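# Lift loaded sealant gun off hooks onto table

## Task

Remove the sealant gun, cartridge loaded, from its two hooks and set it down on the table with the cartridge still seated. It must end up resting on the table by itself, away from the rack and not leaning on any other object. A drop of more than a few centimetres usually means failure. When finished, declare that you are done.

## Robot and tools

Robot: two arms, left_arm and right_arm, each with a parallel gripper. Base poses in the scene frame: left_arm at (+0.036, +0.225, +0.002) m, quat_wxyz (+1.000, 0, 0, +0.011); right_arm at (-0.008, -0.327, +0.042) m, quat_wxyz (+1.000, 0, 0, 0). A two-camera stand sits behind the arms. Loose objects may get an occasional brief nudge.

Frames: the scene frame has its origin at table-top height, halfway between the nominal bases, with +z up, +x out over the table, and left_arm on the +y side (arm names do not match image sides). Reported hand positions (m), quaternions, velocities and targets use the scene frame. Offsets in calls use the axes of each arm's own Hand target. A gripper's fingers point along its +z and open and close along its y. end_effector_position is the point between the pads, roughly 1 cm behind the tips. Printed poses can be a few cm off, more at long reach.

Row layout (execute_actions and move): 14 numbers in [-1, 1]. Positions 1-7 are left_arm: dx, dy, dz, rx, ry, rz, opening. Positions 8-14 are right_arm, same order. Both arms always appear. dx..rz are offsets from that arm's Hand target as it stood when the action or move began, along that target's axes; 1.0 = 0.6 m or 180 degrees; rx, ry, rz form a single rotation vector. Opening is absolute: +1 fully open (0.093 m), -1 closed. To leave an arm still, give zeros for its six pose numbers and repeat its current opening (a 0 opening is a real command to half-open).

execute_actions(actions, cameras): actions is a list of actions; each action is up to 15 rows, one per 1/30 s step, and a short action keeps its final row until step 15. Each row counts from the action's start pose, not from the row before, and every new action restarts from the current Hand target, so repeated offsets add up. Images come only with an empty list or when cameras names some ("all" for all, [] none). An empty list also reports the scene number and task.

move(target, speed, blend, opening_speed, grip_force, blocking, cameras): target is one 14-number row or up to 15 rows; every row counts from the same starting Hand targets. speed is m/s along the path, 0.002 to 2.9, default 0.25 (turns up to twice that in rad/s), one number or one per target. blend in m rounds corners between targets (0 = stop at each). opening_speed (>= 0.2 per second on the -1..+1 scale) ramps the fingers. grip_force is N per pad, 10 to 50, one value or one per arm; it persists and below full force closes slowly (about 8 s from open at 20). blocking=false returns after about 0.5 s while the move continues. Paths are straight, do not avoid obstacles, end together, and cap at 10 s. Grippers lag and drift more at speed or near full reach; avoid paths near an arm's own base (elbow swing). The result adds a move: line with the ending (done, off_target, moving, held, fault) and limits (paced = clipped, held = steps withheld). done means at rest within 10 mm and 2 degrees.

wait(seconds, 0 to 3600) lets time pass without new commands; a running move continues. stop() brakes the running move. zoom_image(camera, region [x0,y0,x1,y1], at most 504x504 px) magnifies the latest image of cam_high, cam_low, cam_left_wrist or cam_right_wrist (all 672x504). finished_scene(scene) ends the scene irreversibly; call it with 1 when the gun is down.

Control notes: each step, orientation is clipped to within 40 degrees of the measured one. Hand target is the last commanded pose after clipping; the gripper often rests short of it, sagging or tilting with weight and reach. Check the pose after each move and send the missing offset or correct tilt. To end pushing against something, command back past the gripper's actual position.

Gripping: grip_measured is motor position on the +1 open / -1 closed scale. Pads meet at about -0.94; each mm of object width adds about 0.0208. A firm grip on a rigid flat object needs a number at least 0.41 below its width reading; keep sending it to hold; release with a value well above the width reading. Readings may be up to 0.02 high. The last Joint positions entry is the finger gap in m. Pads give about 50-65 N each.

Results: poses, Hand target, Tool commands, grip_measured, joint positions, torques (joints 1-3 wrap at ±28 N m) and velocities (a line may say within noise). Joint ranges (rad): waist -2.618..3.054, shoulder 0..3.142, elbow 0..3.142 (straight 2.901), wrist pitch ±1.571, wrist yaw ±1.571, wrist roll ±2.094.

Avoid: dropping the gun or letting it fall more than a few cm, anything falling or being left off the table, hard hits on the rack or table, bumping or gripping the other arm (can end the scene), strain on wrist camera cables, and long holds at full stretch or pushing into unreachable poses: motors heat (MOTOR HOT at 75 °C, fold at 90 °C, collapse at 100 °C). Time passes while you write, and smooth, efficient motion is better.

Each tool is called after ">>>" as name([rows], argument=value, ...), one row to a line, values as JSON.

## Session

>>> execute_actions(actions=[])

>>> zoom_image(camera="cam_high", region=[120, 60, 480, 240])

Scene clock: 0.00 s.
left_arm: end_effector_position=(+0.3937, +0.2455, +0.1051) grip_measured=+1.000 end_effector_quat_wxyz=(+0.628, -0.066, +0.771, +0.084) | right_arm: end_effector_position=(+0.3634, -0.3238, +0.1510) grip_measured=+1.000 end_effector_quat_wxyz=(+0.625, +0.011, +0.780, +0.028)
Joint positions: left_arm=[-0.101 1.543 0.193 1.144 -0.291 -0.013 0.093] | right_arm=[-0.011 1.508 0.244 1.046 -0.039 0.05 0.093]
Joint velocities: within noise
Joint torques (N m): no reading
Heat: left arm: 29 °C; right arm: 32 °C.
Hand target: left_arm +0.3947, +0.2454, +0.1066; +0.629, -0.066, +0.770, +0.084 | right_arm +0.3649, -0.3238, +0.1538; +0.628, +0.011, +0.778, +0.028
Tool commands: left_gripper/opening=+1.0 right_gripper/opening=+1.0

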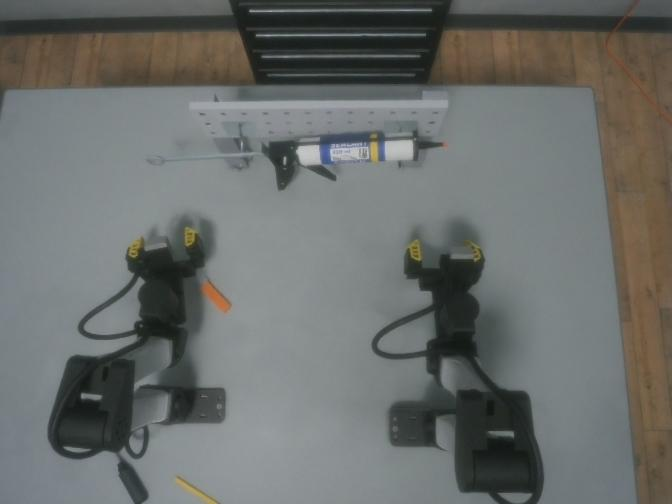

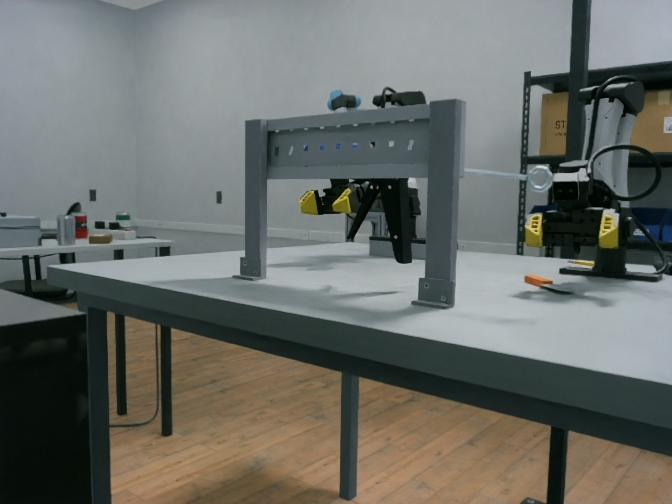

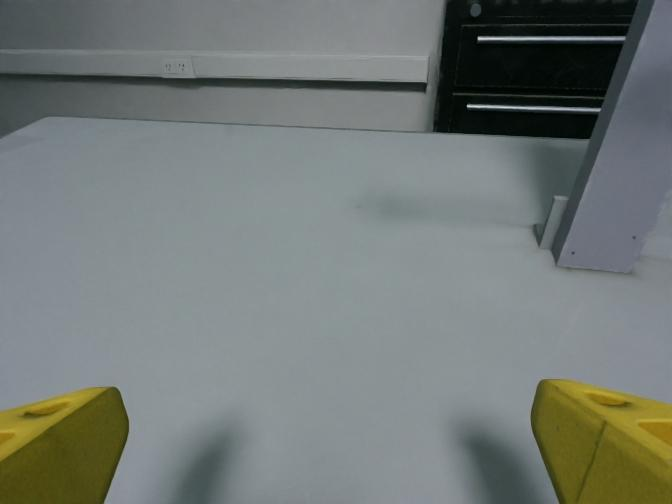

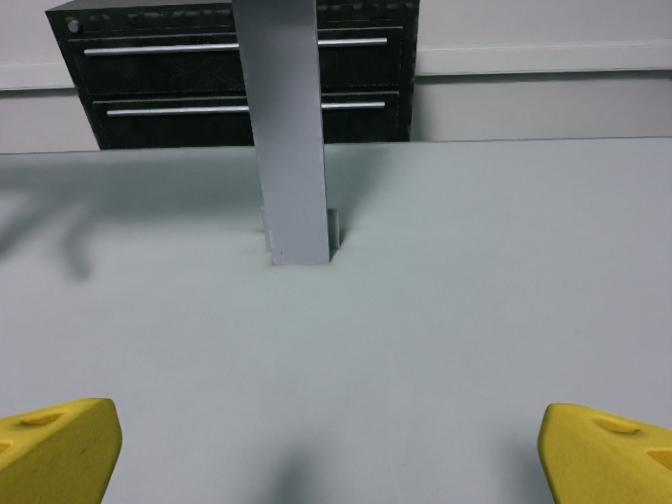

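Scaled by 1.400.

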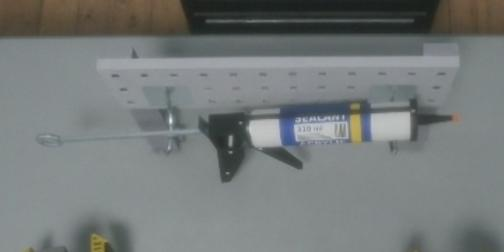

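>>> move(target=[-0.2525,-0.177,-0.082,0.103,0.003,-0.504,1,-0.169,0.323,0.029,-0.047,-0.059,0.480,1], cameras=["all"])

Scene clock: 22.00 s.
left_arm: end_effector_position=(+0.3972, +0.1291, +0.2455) grip_measured=+1.000 end_effector_quat_wxyz=(+0.491, -0.498, +0.514, -0.497) | right_arm: end_effector_position=(+0.3970, -0.1372, +0.2570) grip_measured=+1.000 end_effector_quat_wxyz=(+0.500, +0.492, +0.509, +0.500)
Joint positions: left_arm=[-0.469 1.142 0.477 0.64 -0.425 -1.571 0.093] | right_arm=[0.668 1.623 0.685 0.937 0.652 1.554 0.093]
Joint torques (N m): left_arm=[-0.38 -3.18 12.15 2.35 -0.31 0.06] | right_arm=[0.58 -5.3 8.65 1.72 0.37 0]
Heat: left arm: 33 °C; right arm: 34 °C.
Hand target: left_arm +0.3998, +0.1306, +0.2598; +0.501, -0.500, +0.500, -0.500 | right_arm +0.4000, -0.1352, +0.2605; +0.500, +0.500, +0.500, +0.500
Off the commanded pose: left_arm 0.015 m, 2 deg | right_arm 0.005 m, 1 deg.
move: off_target (left_arm)

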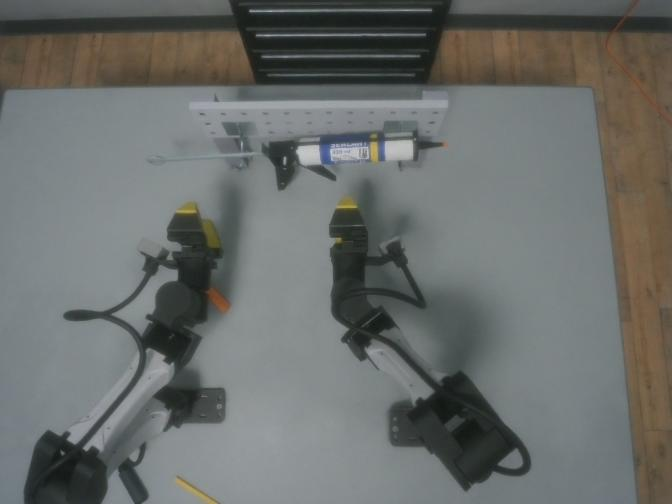

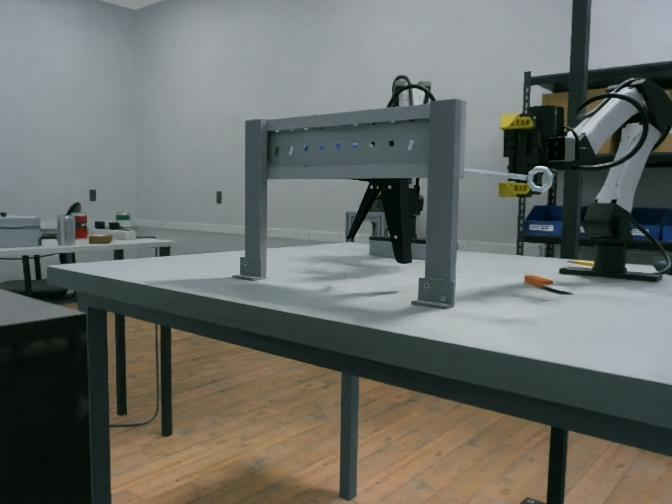

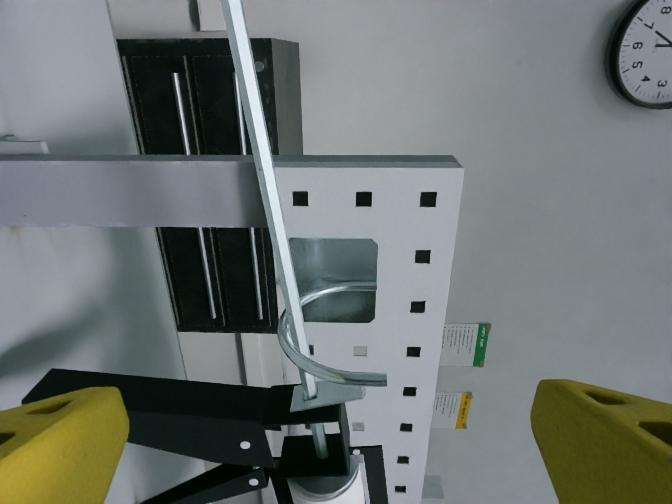

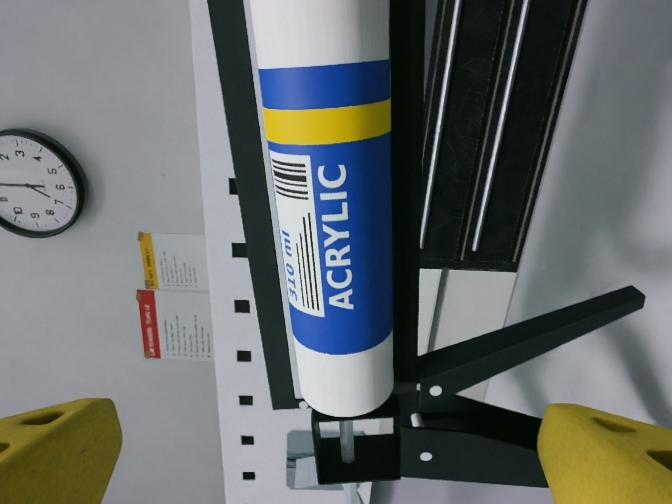

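>>> move(target=[0,0.047,0.15,0,0,0,1,0,-0.005,0.167,0,0,0,1], speed=0.15, cameras=["cam_high","cam_left_wrist","cam_right_wrist"])

Scene clock: 31.33 s.
left_arm: end_effector_position=(+0.4826, +0.1319, +0.2207) grip_measured=+1.000 end_effector_quat_wxyz=(+0.495, -0.506, +0.509, -0.490) | right_arm: end_effector_position=(+0.4944, -0.1380, +0.2558) grip_measured=+1.000 end_effector_quat_wxyz=(+0.506, +0.499, +0.501, +0.494)
Joint positions: left_arm=[-0.347 1.562 0.68 0.85 -0.326 -1.572 0.093] | right_arm=[0.518 1.906 1.032 0.873 0.529 1.556 0.093]
Joint torques (N m): left_arm=[0.49 -4.85 11.26 2.75 -0.01 0.07] | right_arm=[-0.34 -7.42 9.02 1.79 0.01 0.01]
Heat: left arm: 33 °C; right arm: 35 °C.
Hand target: left_arm +0.4897, +0.1307, +0.2315; +0.500, -0.500, +0.500, -0.500 | right_arm +0.5002, -0.1352, +0.2576; +0.500, +0.500, +0.500, +0.500
Off the commanded pose: left_arm 0.013 m, 2 deg | right_arm 0.007 m, 1 deg.
move: off_target (left_arm)

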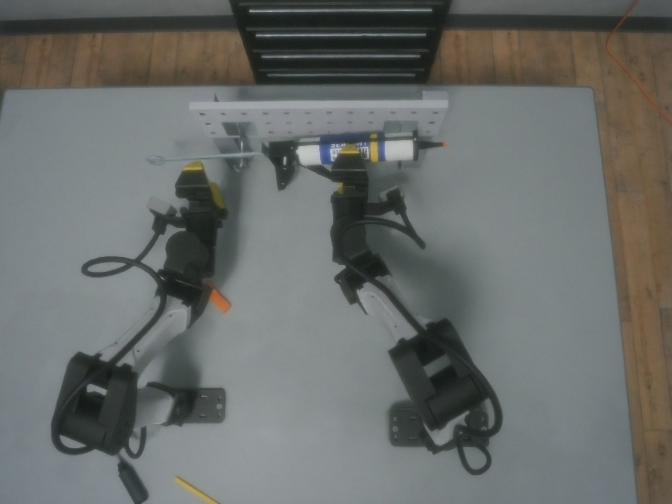

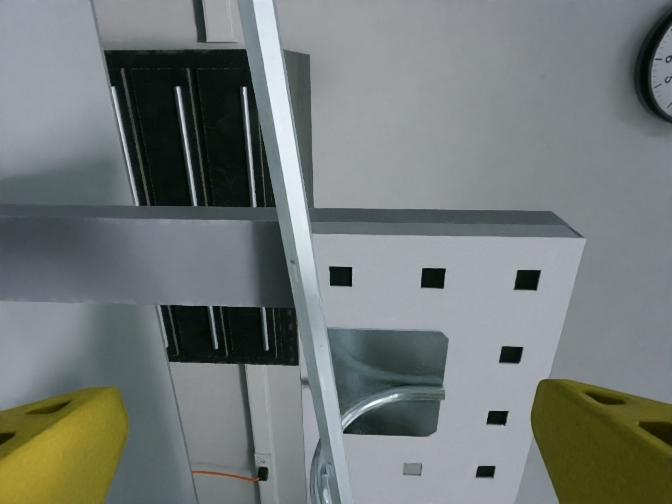

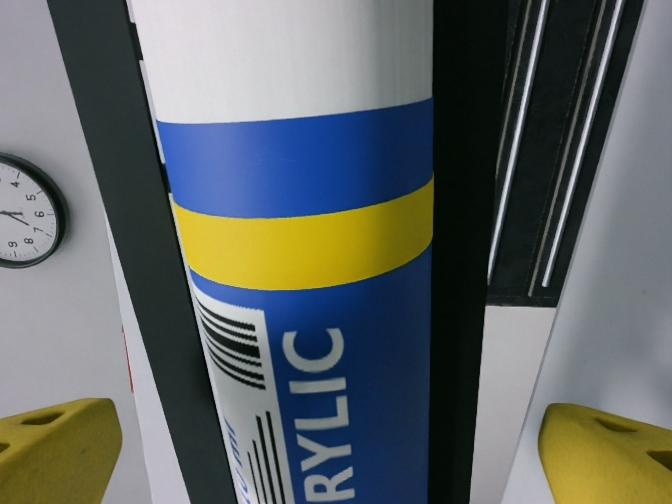

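>>> move(target=[0,0.0,0.056,0,0,0,1,0,0.004,0.058,0,0,0,1], speed=0.1, cameras=["cam_high","cam_left_wrist","cam_right_wrist"])

>>> zoom_image(camera="cam_high", region=[120, 80, 460, 230])

Scene clock: 37.73 s.
left_arm: end_effector_position=(+0.5162, +0.1315, +0.2245) grip_measured=+1.000 end_effector_quat_wxyz=(+0.497, -0.504, +0.505, -0.494) | right_arm: end_effector_position=(+0.5291, -0.1376, +0.2587) grip_measured=+1.000 end_effector_quat_wxyz=(+0.506, +0.499, +0.501, +0.494)
Joint positions: left_arm=[-0.315 1.678 0.807 0.852 -0.294 -1.572 0.093] | right_arm=[0.477 1.997 1.181 0.816 0.487 1.556 0.093]
Joint torques (N m): left_arm=[0.49 -5.76 11.28 2.61 0.02 0.06] | right_arm=[-0.32 -8.14 9.29 1.81 0.01 0.01]
Heat: left arm: 35 °C; right arm: 35 °C.
Hand target: left_arm +0.5234, +0.1308, +0.2316; +0.501, -0.500, +0.500, -0.500 | right_arm +0.5350, -0.1352, +0.2598; +0.500, +0.500, +0.500, +0.500
Off the commanded pose: left_arm 0.010 m, 1 deg | right_arm 0.007 m, 1 deg.
move: done

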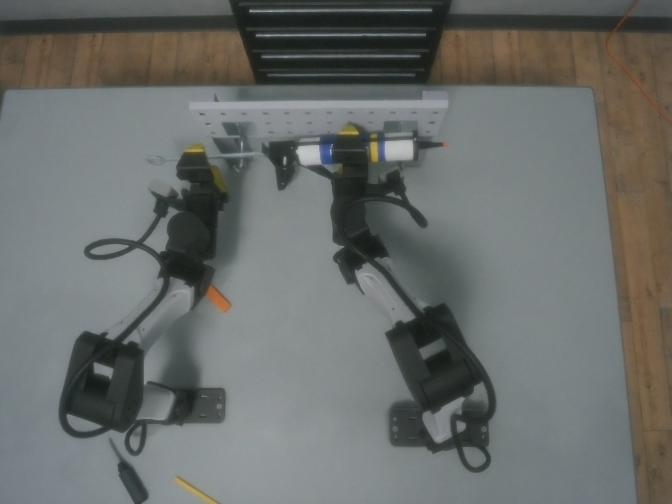

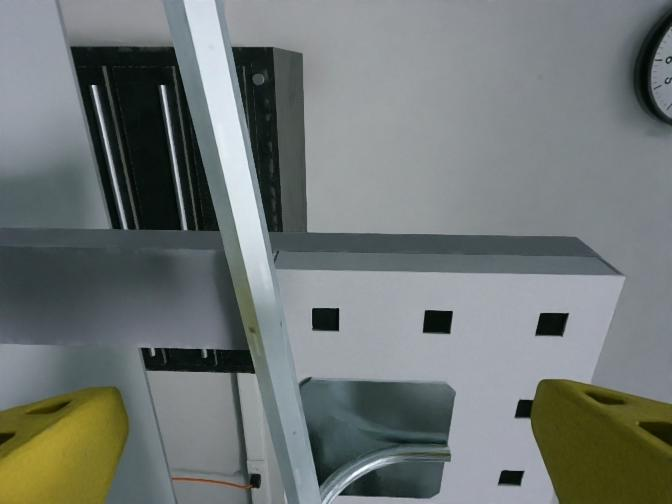

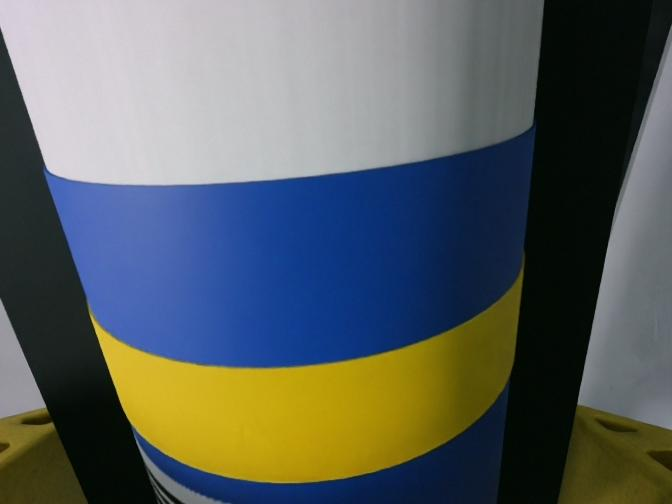

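Scaled by 1.482.

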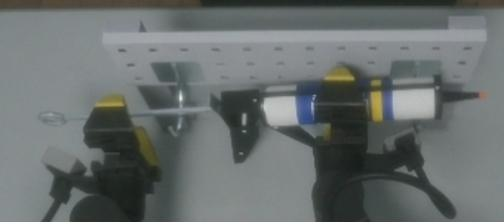

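>>> move(target=[0,0.007,0.0,0,0,0,1,0,0.0,-0.0175,0,0,0,1], speed=0.1, cameras=["cam_high","cam_left_wrist","cam_right_wrist"])

>>> zoom_image(camera="cam_high", region=[120, 80, 460, 230])

Scene clock: 46.67 s.
left_arm: end_effector_position=(+0.5174, +0.1311, +0.2209) grip_measured=+1.000 end_effector_quat_wxyz=(+0.496, -0.505, +0.507, -0.493) | right_arm: end_effector_position=(+0.5284, -0.1379, +0.2562) grip_measured=+1.000 end_effector_quat_wxyz=(+0.505, +0.499, +0.503, +0.492)
Joint positions: left_arm=[-0.315 1.689 0.807 0.858 -0.294 -1.572 0.093] | right_arm=[0.477 1.997 1.175 0.816 0.487 1.557 0.093]
Joint torques (N m): left_arm=[0.46 -5.93 10.56 2.79 0 0.05] | right_arm=[0.61 -10.44 6.19 1.95 0.11 0.01]
Heat: left arm: 37 °C; right arm: 37 °C.
Hand target: left_arm +0.5234, +0.1308, +0.2275; +0.501, -0.500, +0.500, -0.500 | right_arm +0.5245, -0.1352, +0.2599; +0.500, +0.500, +0.500, +0.500
Off the commanded pose: left_arm 0.009 m, 1 deg | right_arm 0.006 m, 1 deg.
move: done

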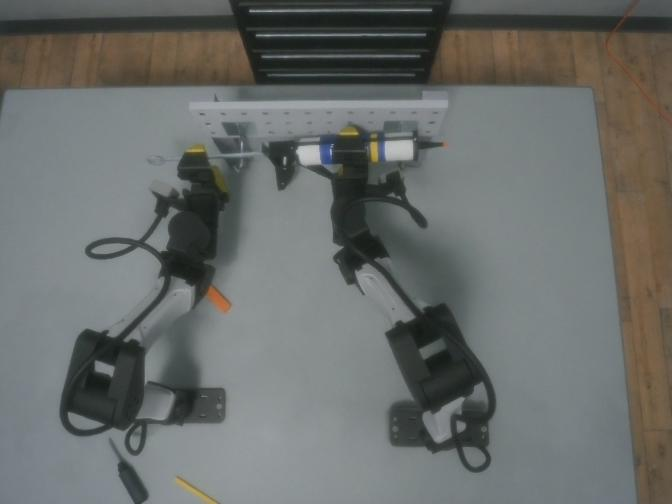

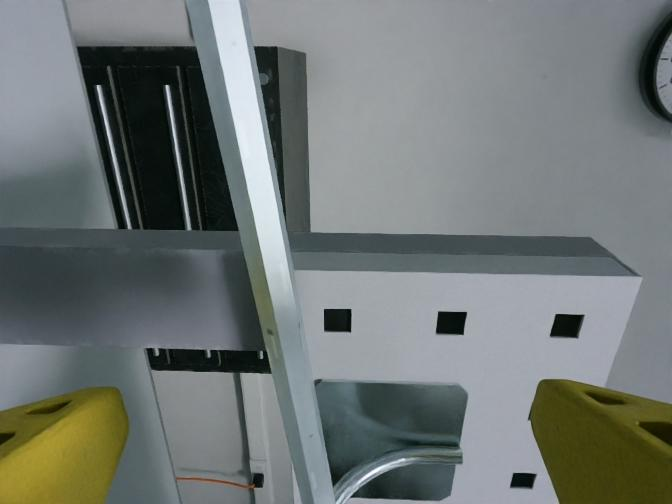

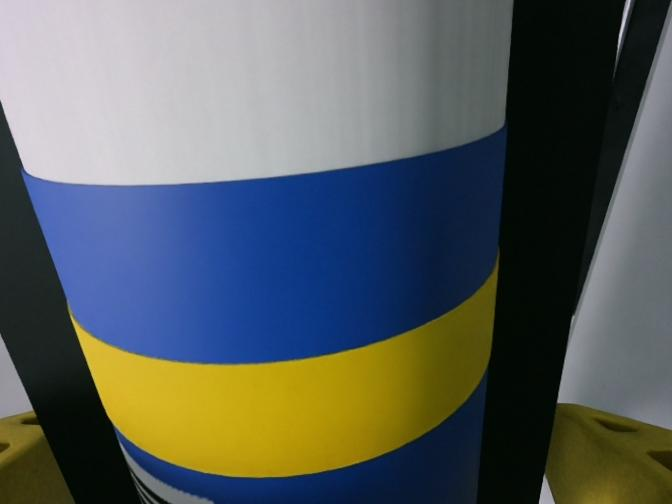

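Scaled by 1.482.

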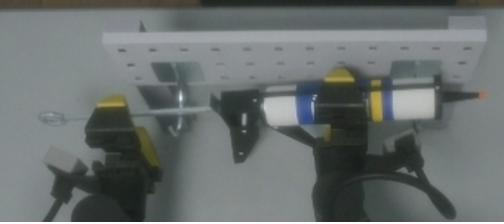

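>>> move(target=[0,0.0,0.0,0,0,0,1,0,0.006,-0.015,0,0,0,1], speed=0.1, cameras=["cam_high","cam_right_wrist"])

Scene clock: 50.73 s.
left_arm: end_effector_position=(+0.5174, +0.1311, +0.2211) grip_measured=+1.000 end_effector_quat_wxyz=(+0.496, -0.505, +0.506, -0.493) | right_arm: end_effector_position=(+0.5218, -0.1360, +0.2521) grip_measured=+1.000 end_effector_quat_wxyz=(+0.502, +0.499, +0.509, +0.491)
Joint positions: left_arm=[-0.315 1.689 0.807 0.859 -0.294 -1.572 0.093] | right_arm=[0.485 1.983 1.147 0.819 0.487 1.557 0.093]
Joint torques (N m): left_arm=[0.47 -5.9 10.45 2.75 0.01 0.06] | right_arm=[0.76 -11.64 5.86 1.91 0.23 0]
Heat: left arm: 37 °C; right arm: 39 °C.
Hand target: left_arm +0.5234, +0.1308, +0.2274; +0.501, -0.500, +0.500, -0.500 | right_arm +0.5155, -0.1352, +0.2633; +0.500, +0.500, +0.500, +0.500
Off the commanded pose: left_arm 0.009 m, 1 deg | right_arm 0.013 m, 2 deg.
move: off_target (right_arm)

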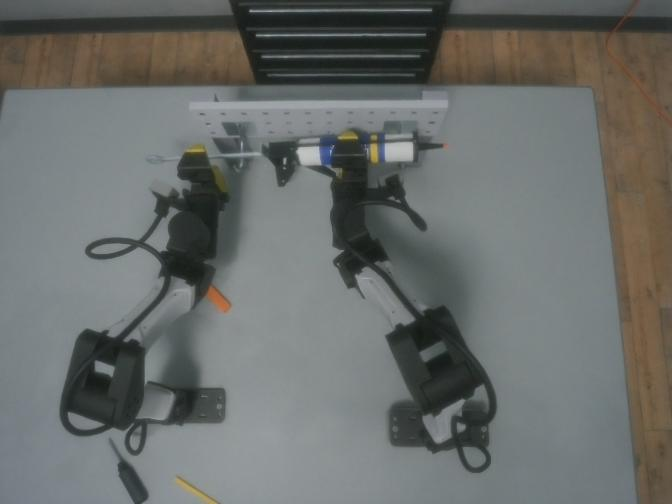

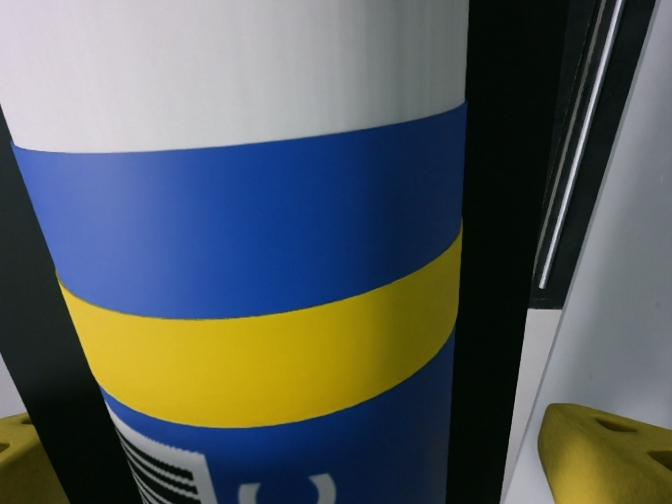

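>>> move(target=[0,0.0,0.0,0,0,0,1,0,0.017,0.0,0,0,0,1], speed=0.1, cameras=["cam_high","cam_right_wrist"])

Scene clock: 55.17 s.
left_arm: end_effector_position=(+0.5174, +0.1311, +0.2211) grip_measured=+1.000 end_effector_quat_wxyz=(+0.496, -0.505, +0.506, -0.493) | right_arm: end_effector_position=(+0.5198, -0.1370, +0.2579) grip_measured=+1.000 end_effector_quat_wxyz=(+0.501, +0.499, +0.511, +0.489)
Joint positions: left_arm=[-0.315 1.689 0.807 0.859 -0.294 -1.572 0.093] | right_arm=[0.485 1.961 1.147 0.793 0.487 1.557 0.093]
Joint torques (N m): left_arm=[0.5 -5.89 10.47 2.74 0 0.06] | right_arm=[0.76 -11.56 7.31 1.8 0.23 0]
Heat: left arm: 38 °C; right arm: 39 °C.
Hand target: left_arm +0.5234, +0.1308, +0.2274; +0.501, -0.500, +0.500, -0.500 | right_arm +0.5155, -0.1352, +0.2737; +0.500, +0.500, +0.500, +0.500
Off the commanded pose: left_arm 0.009 m, 1 deg | right_arm 0.016 m, 2 deg.
move: off_target (right_arm)

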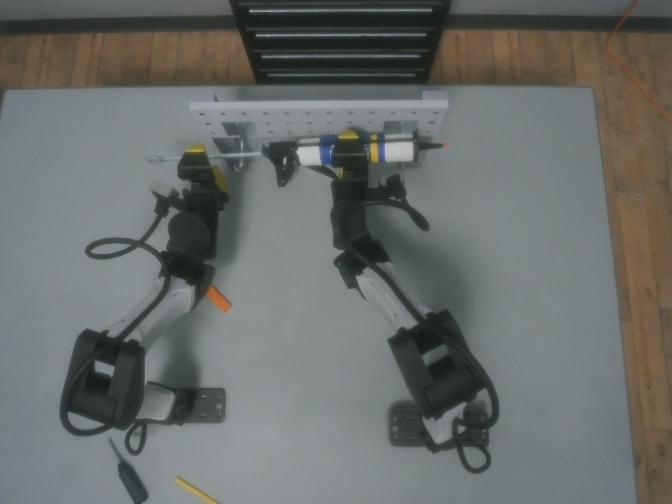

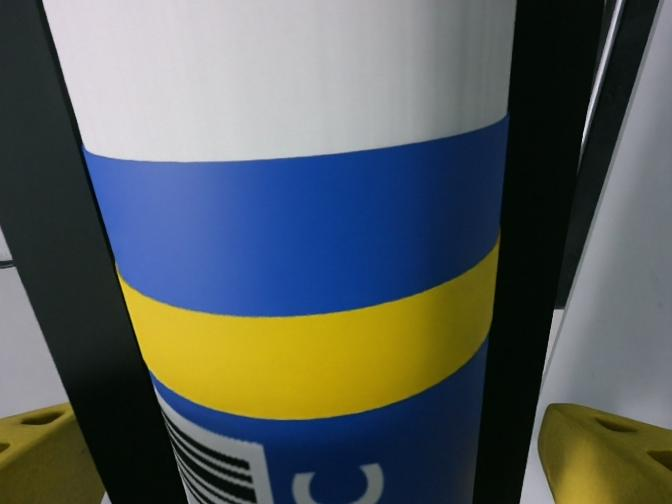

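>>> move(target=[0,0.0,0.0,0,0,0,1,0,0.009,0.0,0,0,0,1], speed=0.1, cameras=["cam_right_wrist"])

Scene clock: 58.40 s.
left_arm: end_effector_position=(+0.5174, +0.1311, +0.2211) grip_measured=+1.000 end_effector_quat_wxyz=(+0.496, -0.505, +0.506, -0.493) | right_arm: end_effector_position=(+0.5189, -0.1376, +0.2585) grip_measured=+1.000 end_effector_quat_wxyz=(+0.500, +0.500, +0.514, +0.485)
Joint positions: left_arm=[-0.315 1.689 0.807 0.859 -0.294 -1.572 0.093] | right_arm=[0.485 1.951 1.147 0.772 0.487 1.557 0.093]
Joint torques (N m): left_arm=[0.5 -5.91 10.51 2.75 0.01 0.05] | right_arm=[0.76 -11.64 8.16 1.82 0.23 0]
Heat: left arm: 38 °C; right arm: 40 °C.
Hand target: left_arm +0.5234, +0.1308, +0.2274; +0.501, -0.500, +0.500, -0.500 | right_arm +0.5155, -0.1352, +0.2791; +0.500, +0.500, +0.500, +0.500
Off the commanded pose: left_arm 0.009 m, 1 deg | right_arm 0.021 m, 2 deg.
move: off_target (right_arm)

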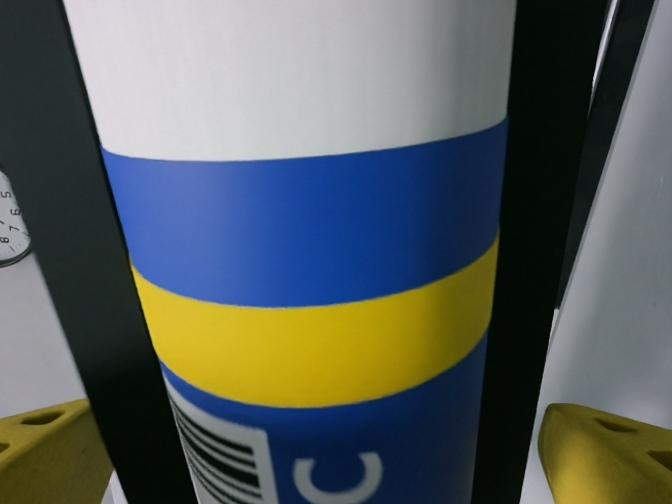

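>>> move(target=[0,0.0,0.0,0,0,0,1,0,-0.015,0.0,0,0,0,0.35], speed=0.1, opening_speed=0.5, cameras=["cam_right_wrist","cam_high"])

>>> zoom_image(camera="cam_high", region=[120, 80, 460, 230])

Scene clock: 62.93 s.
left_arm: end_effector_position=(+0.5174, +0.1311, +0.2212) grip_measured=+1.000 end_effector_quat_wxyz=(+0.496, -0.504, +0.506, -0.493) | right_arm: end_effector_position=(+0.5189, -0.1375, +0.2588) grip_measured=+0.613 end_effector_quat_wxyz=(+0.500, +0.500, +0.514, +0.486)
Joint positions: left_arm=[-0.315 1.689 0.807 0.86 -0.294 -1.572 0.093] | right_arm=[0.485 1.951 1.147 0.774 0.487 1.558 0.075]
Joint torques (N m): left_arm=[0.51 -5.9 10.44 2.75 0.01 0.05] | right_arm=[0.76 -10.25 6.89 2.11 0.23 0.01]
Heat: left arm: 38 °C; right arm: 42 °C.
Hand target: left_arm +0.5234, +0.1308, +0.2275; +0.501, -0.500, +0.500, -0.500 | right_arm +0.5155, -0.1352, +0.2701; +0.500, +0.500, +0.500, +0.500
Off the commanded pose: left_arm 0.009 m, 1 deg | right_arm 0.012 m, 2 deg.
move: off_target (right_arm)
Images, in order (width x height): cam_high 672x504, cam_right_wrist 672x504.

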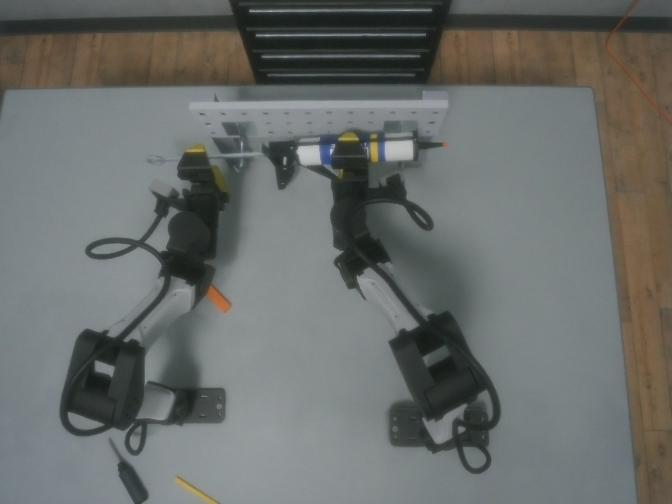

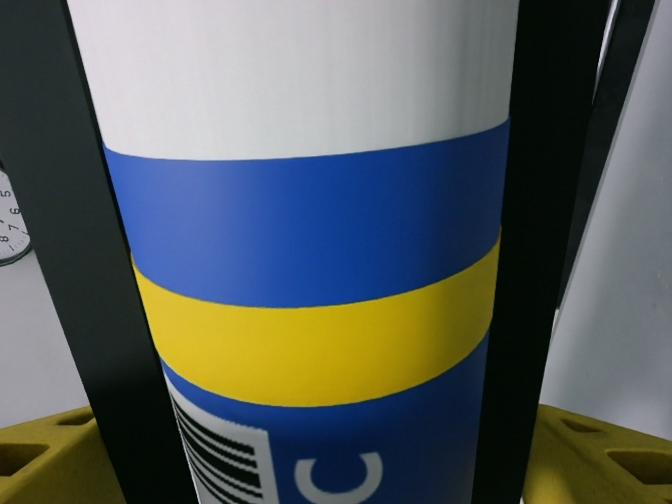

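Scaled by 1.482.

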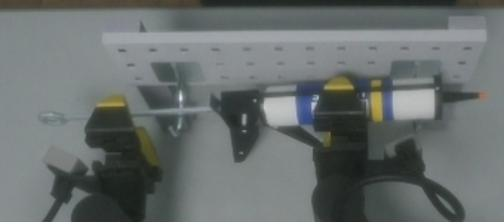

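>>> move([
  [0,0.0,0.0,0,0,0,-1,0,0.0,0.0,0,0,0,0.0],
], opening_speed=0.7, cameras=["cam_left_wrist","cam_right_wrist","cam_high"])

Scene clock: 69.47 s.
left_arm: end_effector_position=(+0.5179, +0.1309, +0.2150) grip_measured=-0.924 end_effector_quat_wxyz=(+0.484, -0.516, +0.504, -0.495) | right_arm: end_effector_position=(+0.5189, -0.1375, +0.2588) grip_measured=+0.605 end_effector_quat_wxyz=(+0.500, +0.500, +0.514, +0.486)
Joint positions: left_arm=[-0.315 1.695 0.807 0.846 -0.293 -1.606 0.001] | right_arm=[0.485 1.951 1.147 0.774 0.487 1.558 0.074]
Joint torques (N m): left_arm=[0.43 -6.5 10.45 2.9 -0.01 0.39] | right_arm=[0.77 -10.28 6.86 2.11 0.23 0]
Heat: left arm: 39 °C; right arm: 44 °C.
Hand target: left_arm +0.5234, +0.1308, +0.2274; +0.501, -0.500, +0.500, -0.500 | right_arm +0.5155, -0.1352, +0.2701; +0.500, +0.500, +0.500, +0.500
Off the commanded pose: left_arm 0.014 m, 3 deg | right_arm 0.012 m, 2 deg.
move: done
Images, in order (width x height): cam_high 672x504, cam_left_wrist 672x504, cam_right_wrist 672x504.

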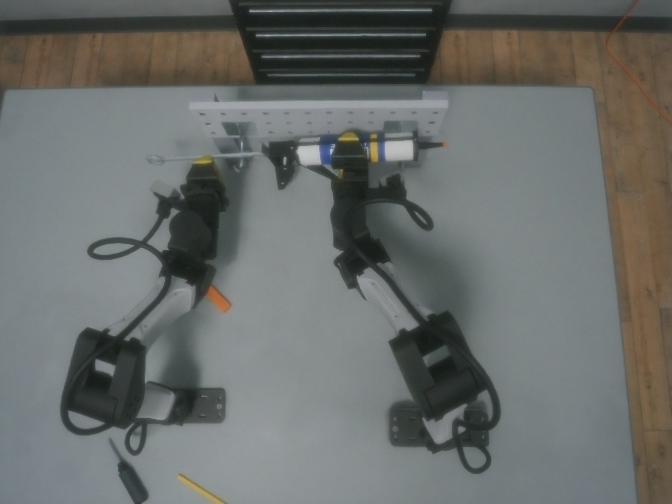

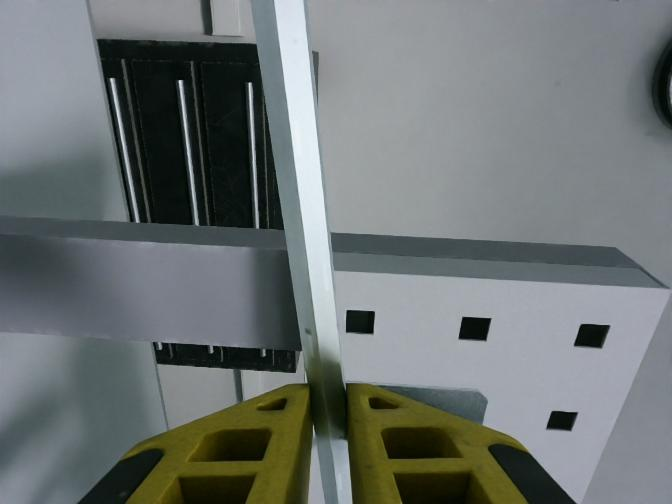

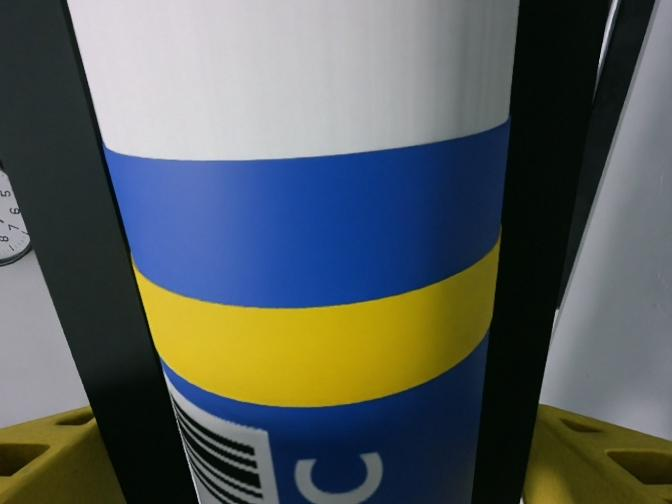

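>>> move(target=[0,-0.083,0.0,0.03,0,0,-1,0,0.1,0.0,-0.03,0,0,0.0], speed=0.07, cameras=["all"])

Scene clock: 74.57 s.
left_arm: end_effector_position=(+0.5193, +0.1304, +0.2162) grip_measured=-0.941 end_effector_quat_wxyz=(+0.483, -0.517, +0.510, -0.489) | right_arm: end_effector_position=(+0.5170, -0.1385, +0.2609) grip_measured=+0.603 end_effector_quat_wxyz=(+0.496, +0.504, +0.522, +0.478)
Joint positions: left_arm=[-0.315 1.688 0.822 0.809 -0.293 -1.601 0] | right_arm=[0.485 1.929 1.152 0.719 0.487 1.562 0.074]
Joint torques (N m): left_arm=[0.29 -11.33 13.49 3.14 -0.06 0.56] | right_arm=[0.76 -14.15 11.21 2.43 0.26 -0.47]
Heat: left arm: 39 °C; right arm: 45 °C.
Hand target: left_arm +0.5233, +0.1308, +0.2773; +0.524, -0.476, +0.475, -0.523 | right_arm +0.5155, -0.1352, +0.3301; +0.523, +0.476, +0.476, +0.523
Off the commanded pose: left_arm 0.061 m, 9 deg | right_arm 0.069 m, 9 deg.
move: off_target (left_arm, right_arm)

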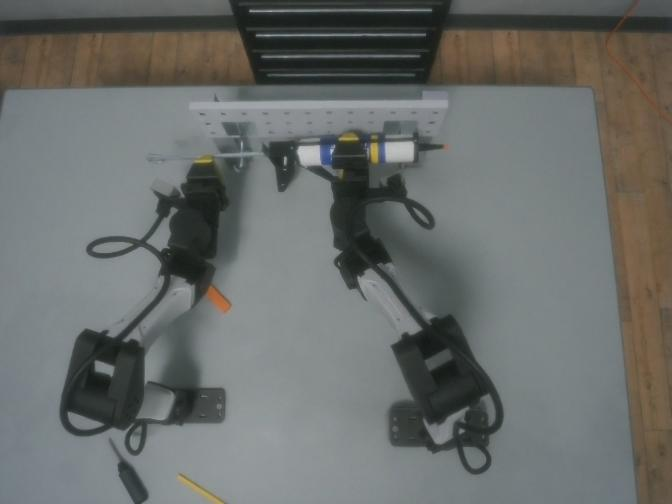

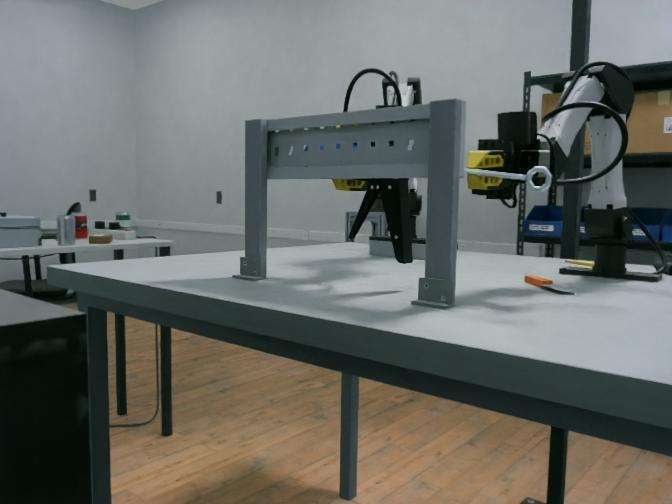

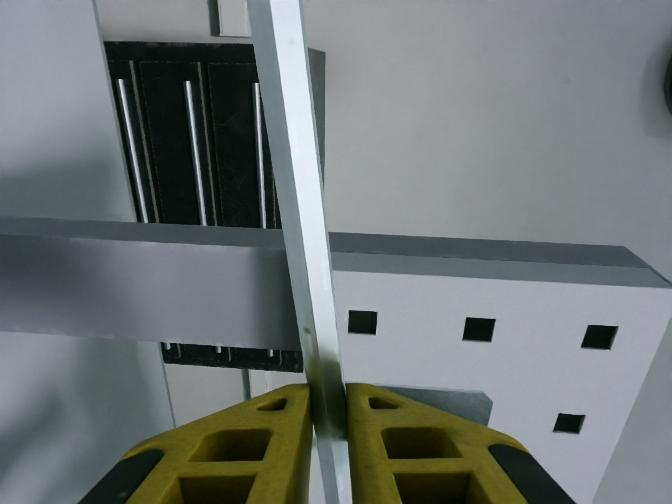

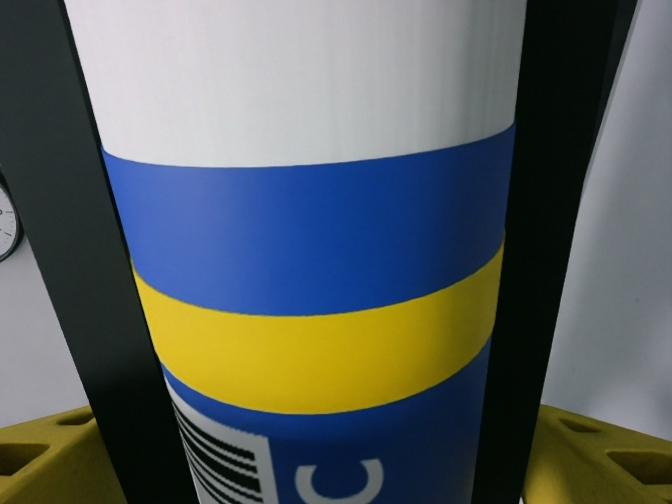

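>>> move(target=[0,-0.07,0.0,0.0,0,0,-1,0,0.07,0.0,0,0,0,0.0], speed=0.07, cameras=["all"])

Scene clock: 77.83 s.
left_arm: end_effector_position=(+0.5176, +0.1309, +0.2494) grip_measured=-0.941 end_effector_quat_wxyz=(-0.480, +0.520, -0.520, +0.478) | right_arm: end_effector_position=(+0.5131, -0.1379, +0.2884) grip_measured=+0.603 end_effector_quat_wxyz=(+0.480, +0.517, +0.528, +0.472)
Joint positions: left_arm=[-0.315 1.597 0.907 0.604 -0.293 -1.593 0] | right_arm=[0.489 1.855 1.218 0.532 0.487 1.602 0.074]
Joint torques (N m): left_arm=[-0.05 -11.03 14.37 3.51 -0.1 0.5] | right_arm=[0.94 -14.09 12.6 2.72 0.38 -0.82]
Heat: left arm: 41 °C; right arm: 47 °C.
Hand target: left_arm +0.5193, +0.1308, +0.3191; -0.524, +0.476, -0.476, +0.523 | right_arm +0.5115, -0.1352, +0.3719; +0.523, +0.476, +0.476, +0.523
Off the commanded pose: left_arm 0.070 m, 10 deg | right_arm 0.084 m, 11 deg.
move: off_target (left_arm, right_arm)

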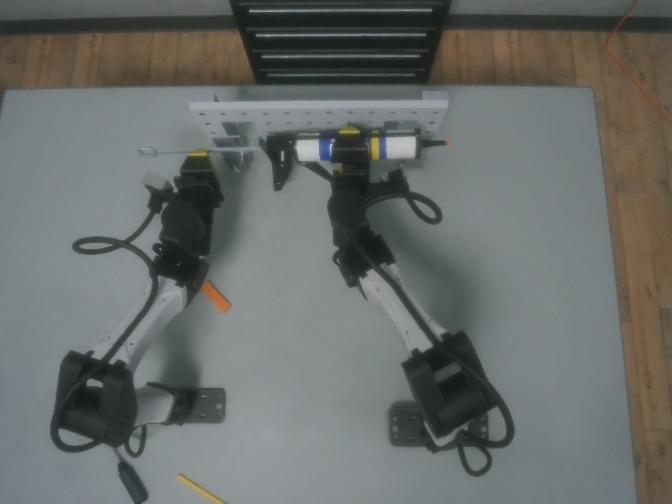

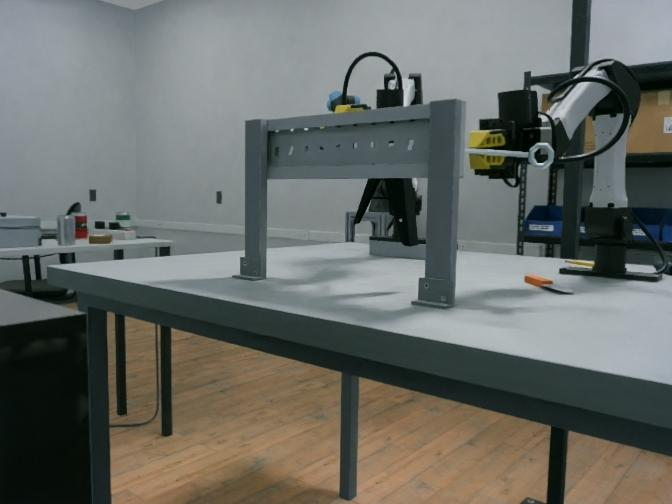

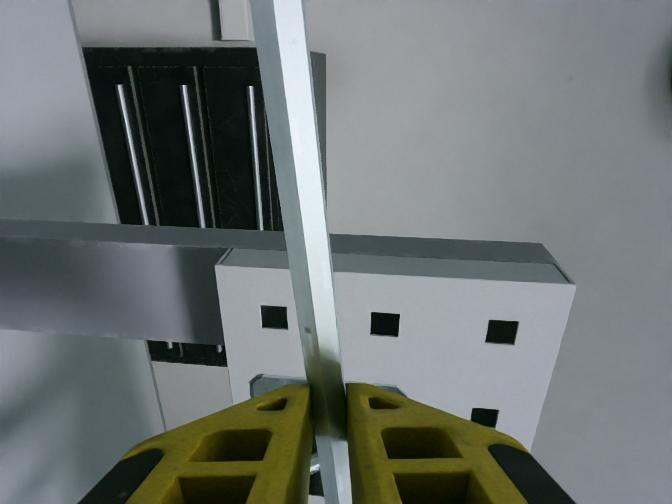

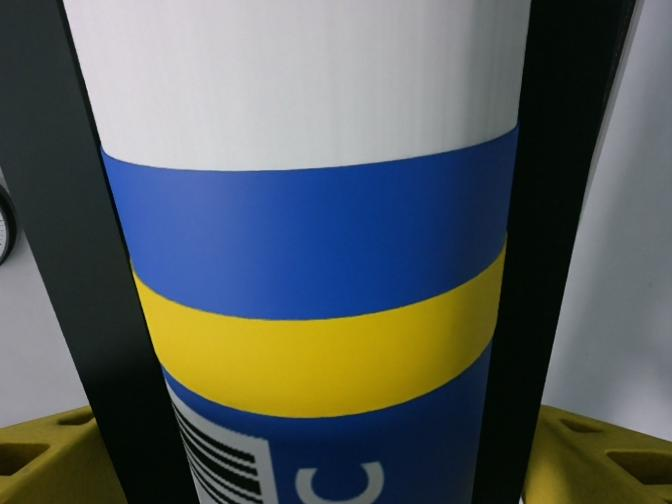

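>>> move(target=[0,-0.067,0.0,0.0,0,0,-1,0,0.083,0.0,0,0,0,0.0], speed=0.08, cameras=["all"])

Scene clock: 81.37 s.
left_arm: end_effector_position=(+0.5179, +0.1312, +0.2900) grip_measured=-0.941 end_effector_quat_wxyz=(+0.482, -0.519, +0.518, -0.479) | right_arm: end_effector_position=(+0.5119, -0.1372, +0.3313) grip_measured=+0.603 end_effector_quat_wxyz=(+0.480, +0.521, +0.530, +0.466)
Joint positions: left_arm=[-0.315 1.541 1.018 0.442 -0.295 -1.593 0] | right_arm=[0.495 1.803 1.344 0.339 0.5 1.605 0.074]
Joint torques (N m): left_arm=[-0.31 -10.7 14.79 3.41 -0.1 0.49] | right_arm=[0.99 -14.17 13.5 2.76 0.32 -0.83]
Heat: left arm: 42 °C; right arm: 48 °C.
Hand target: left_arm +0.5156, +0.1307, +0.3590; +0.524, -0.476, +0.476, -0.523 | right_arm +0.5068, -0.1351, +0.4214; +0.523, +0.476, +0.476, +0.523
Off the commanded pose: left_arm 0.069 m, 10 deg | right_arm 0.090 m, 12 deg.
move: off_target (left_arm, right_arm)

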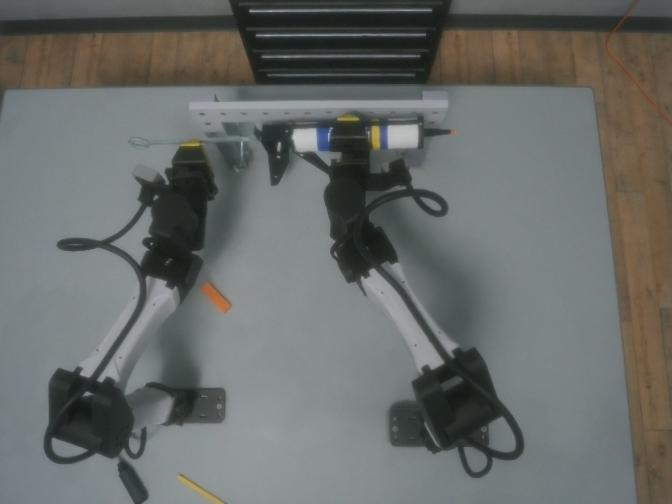

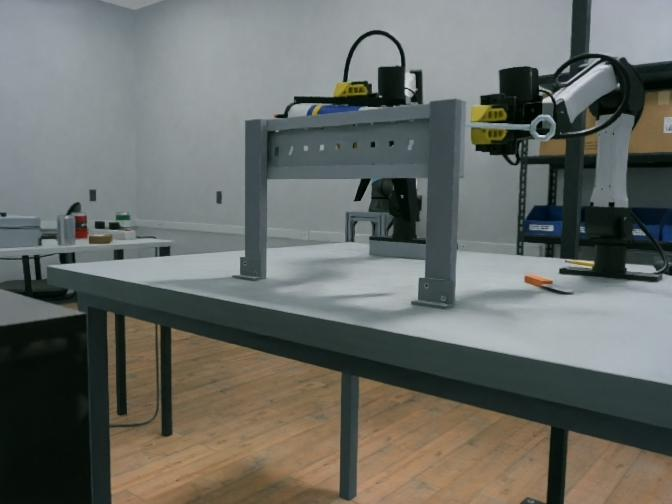

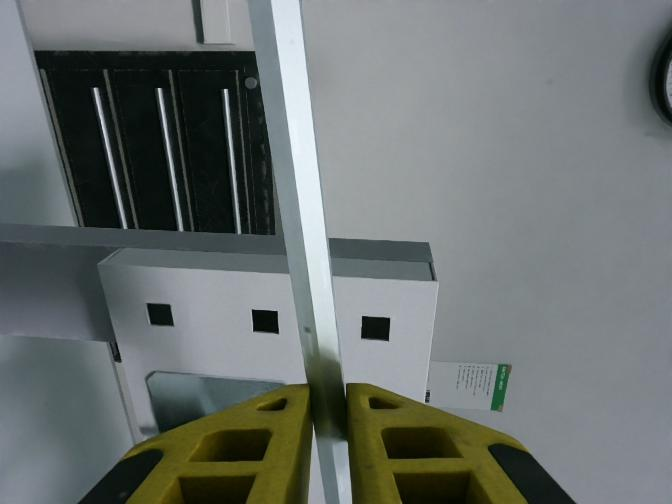

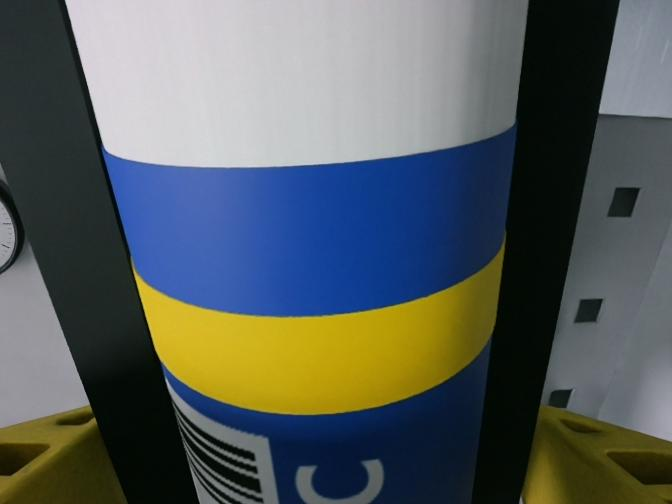

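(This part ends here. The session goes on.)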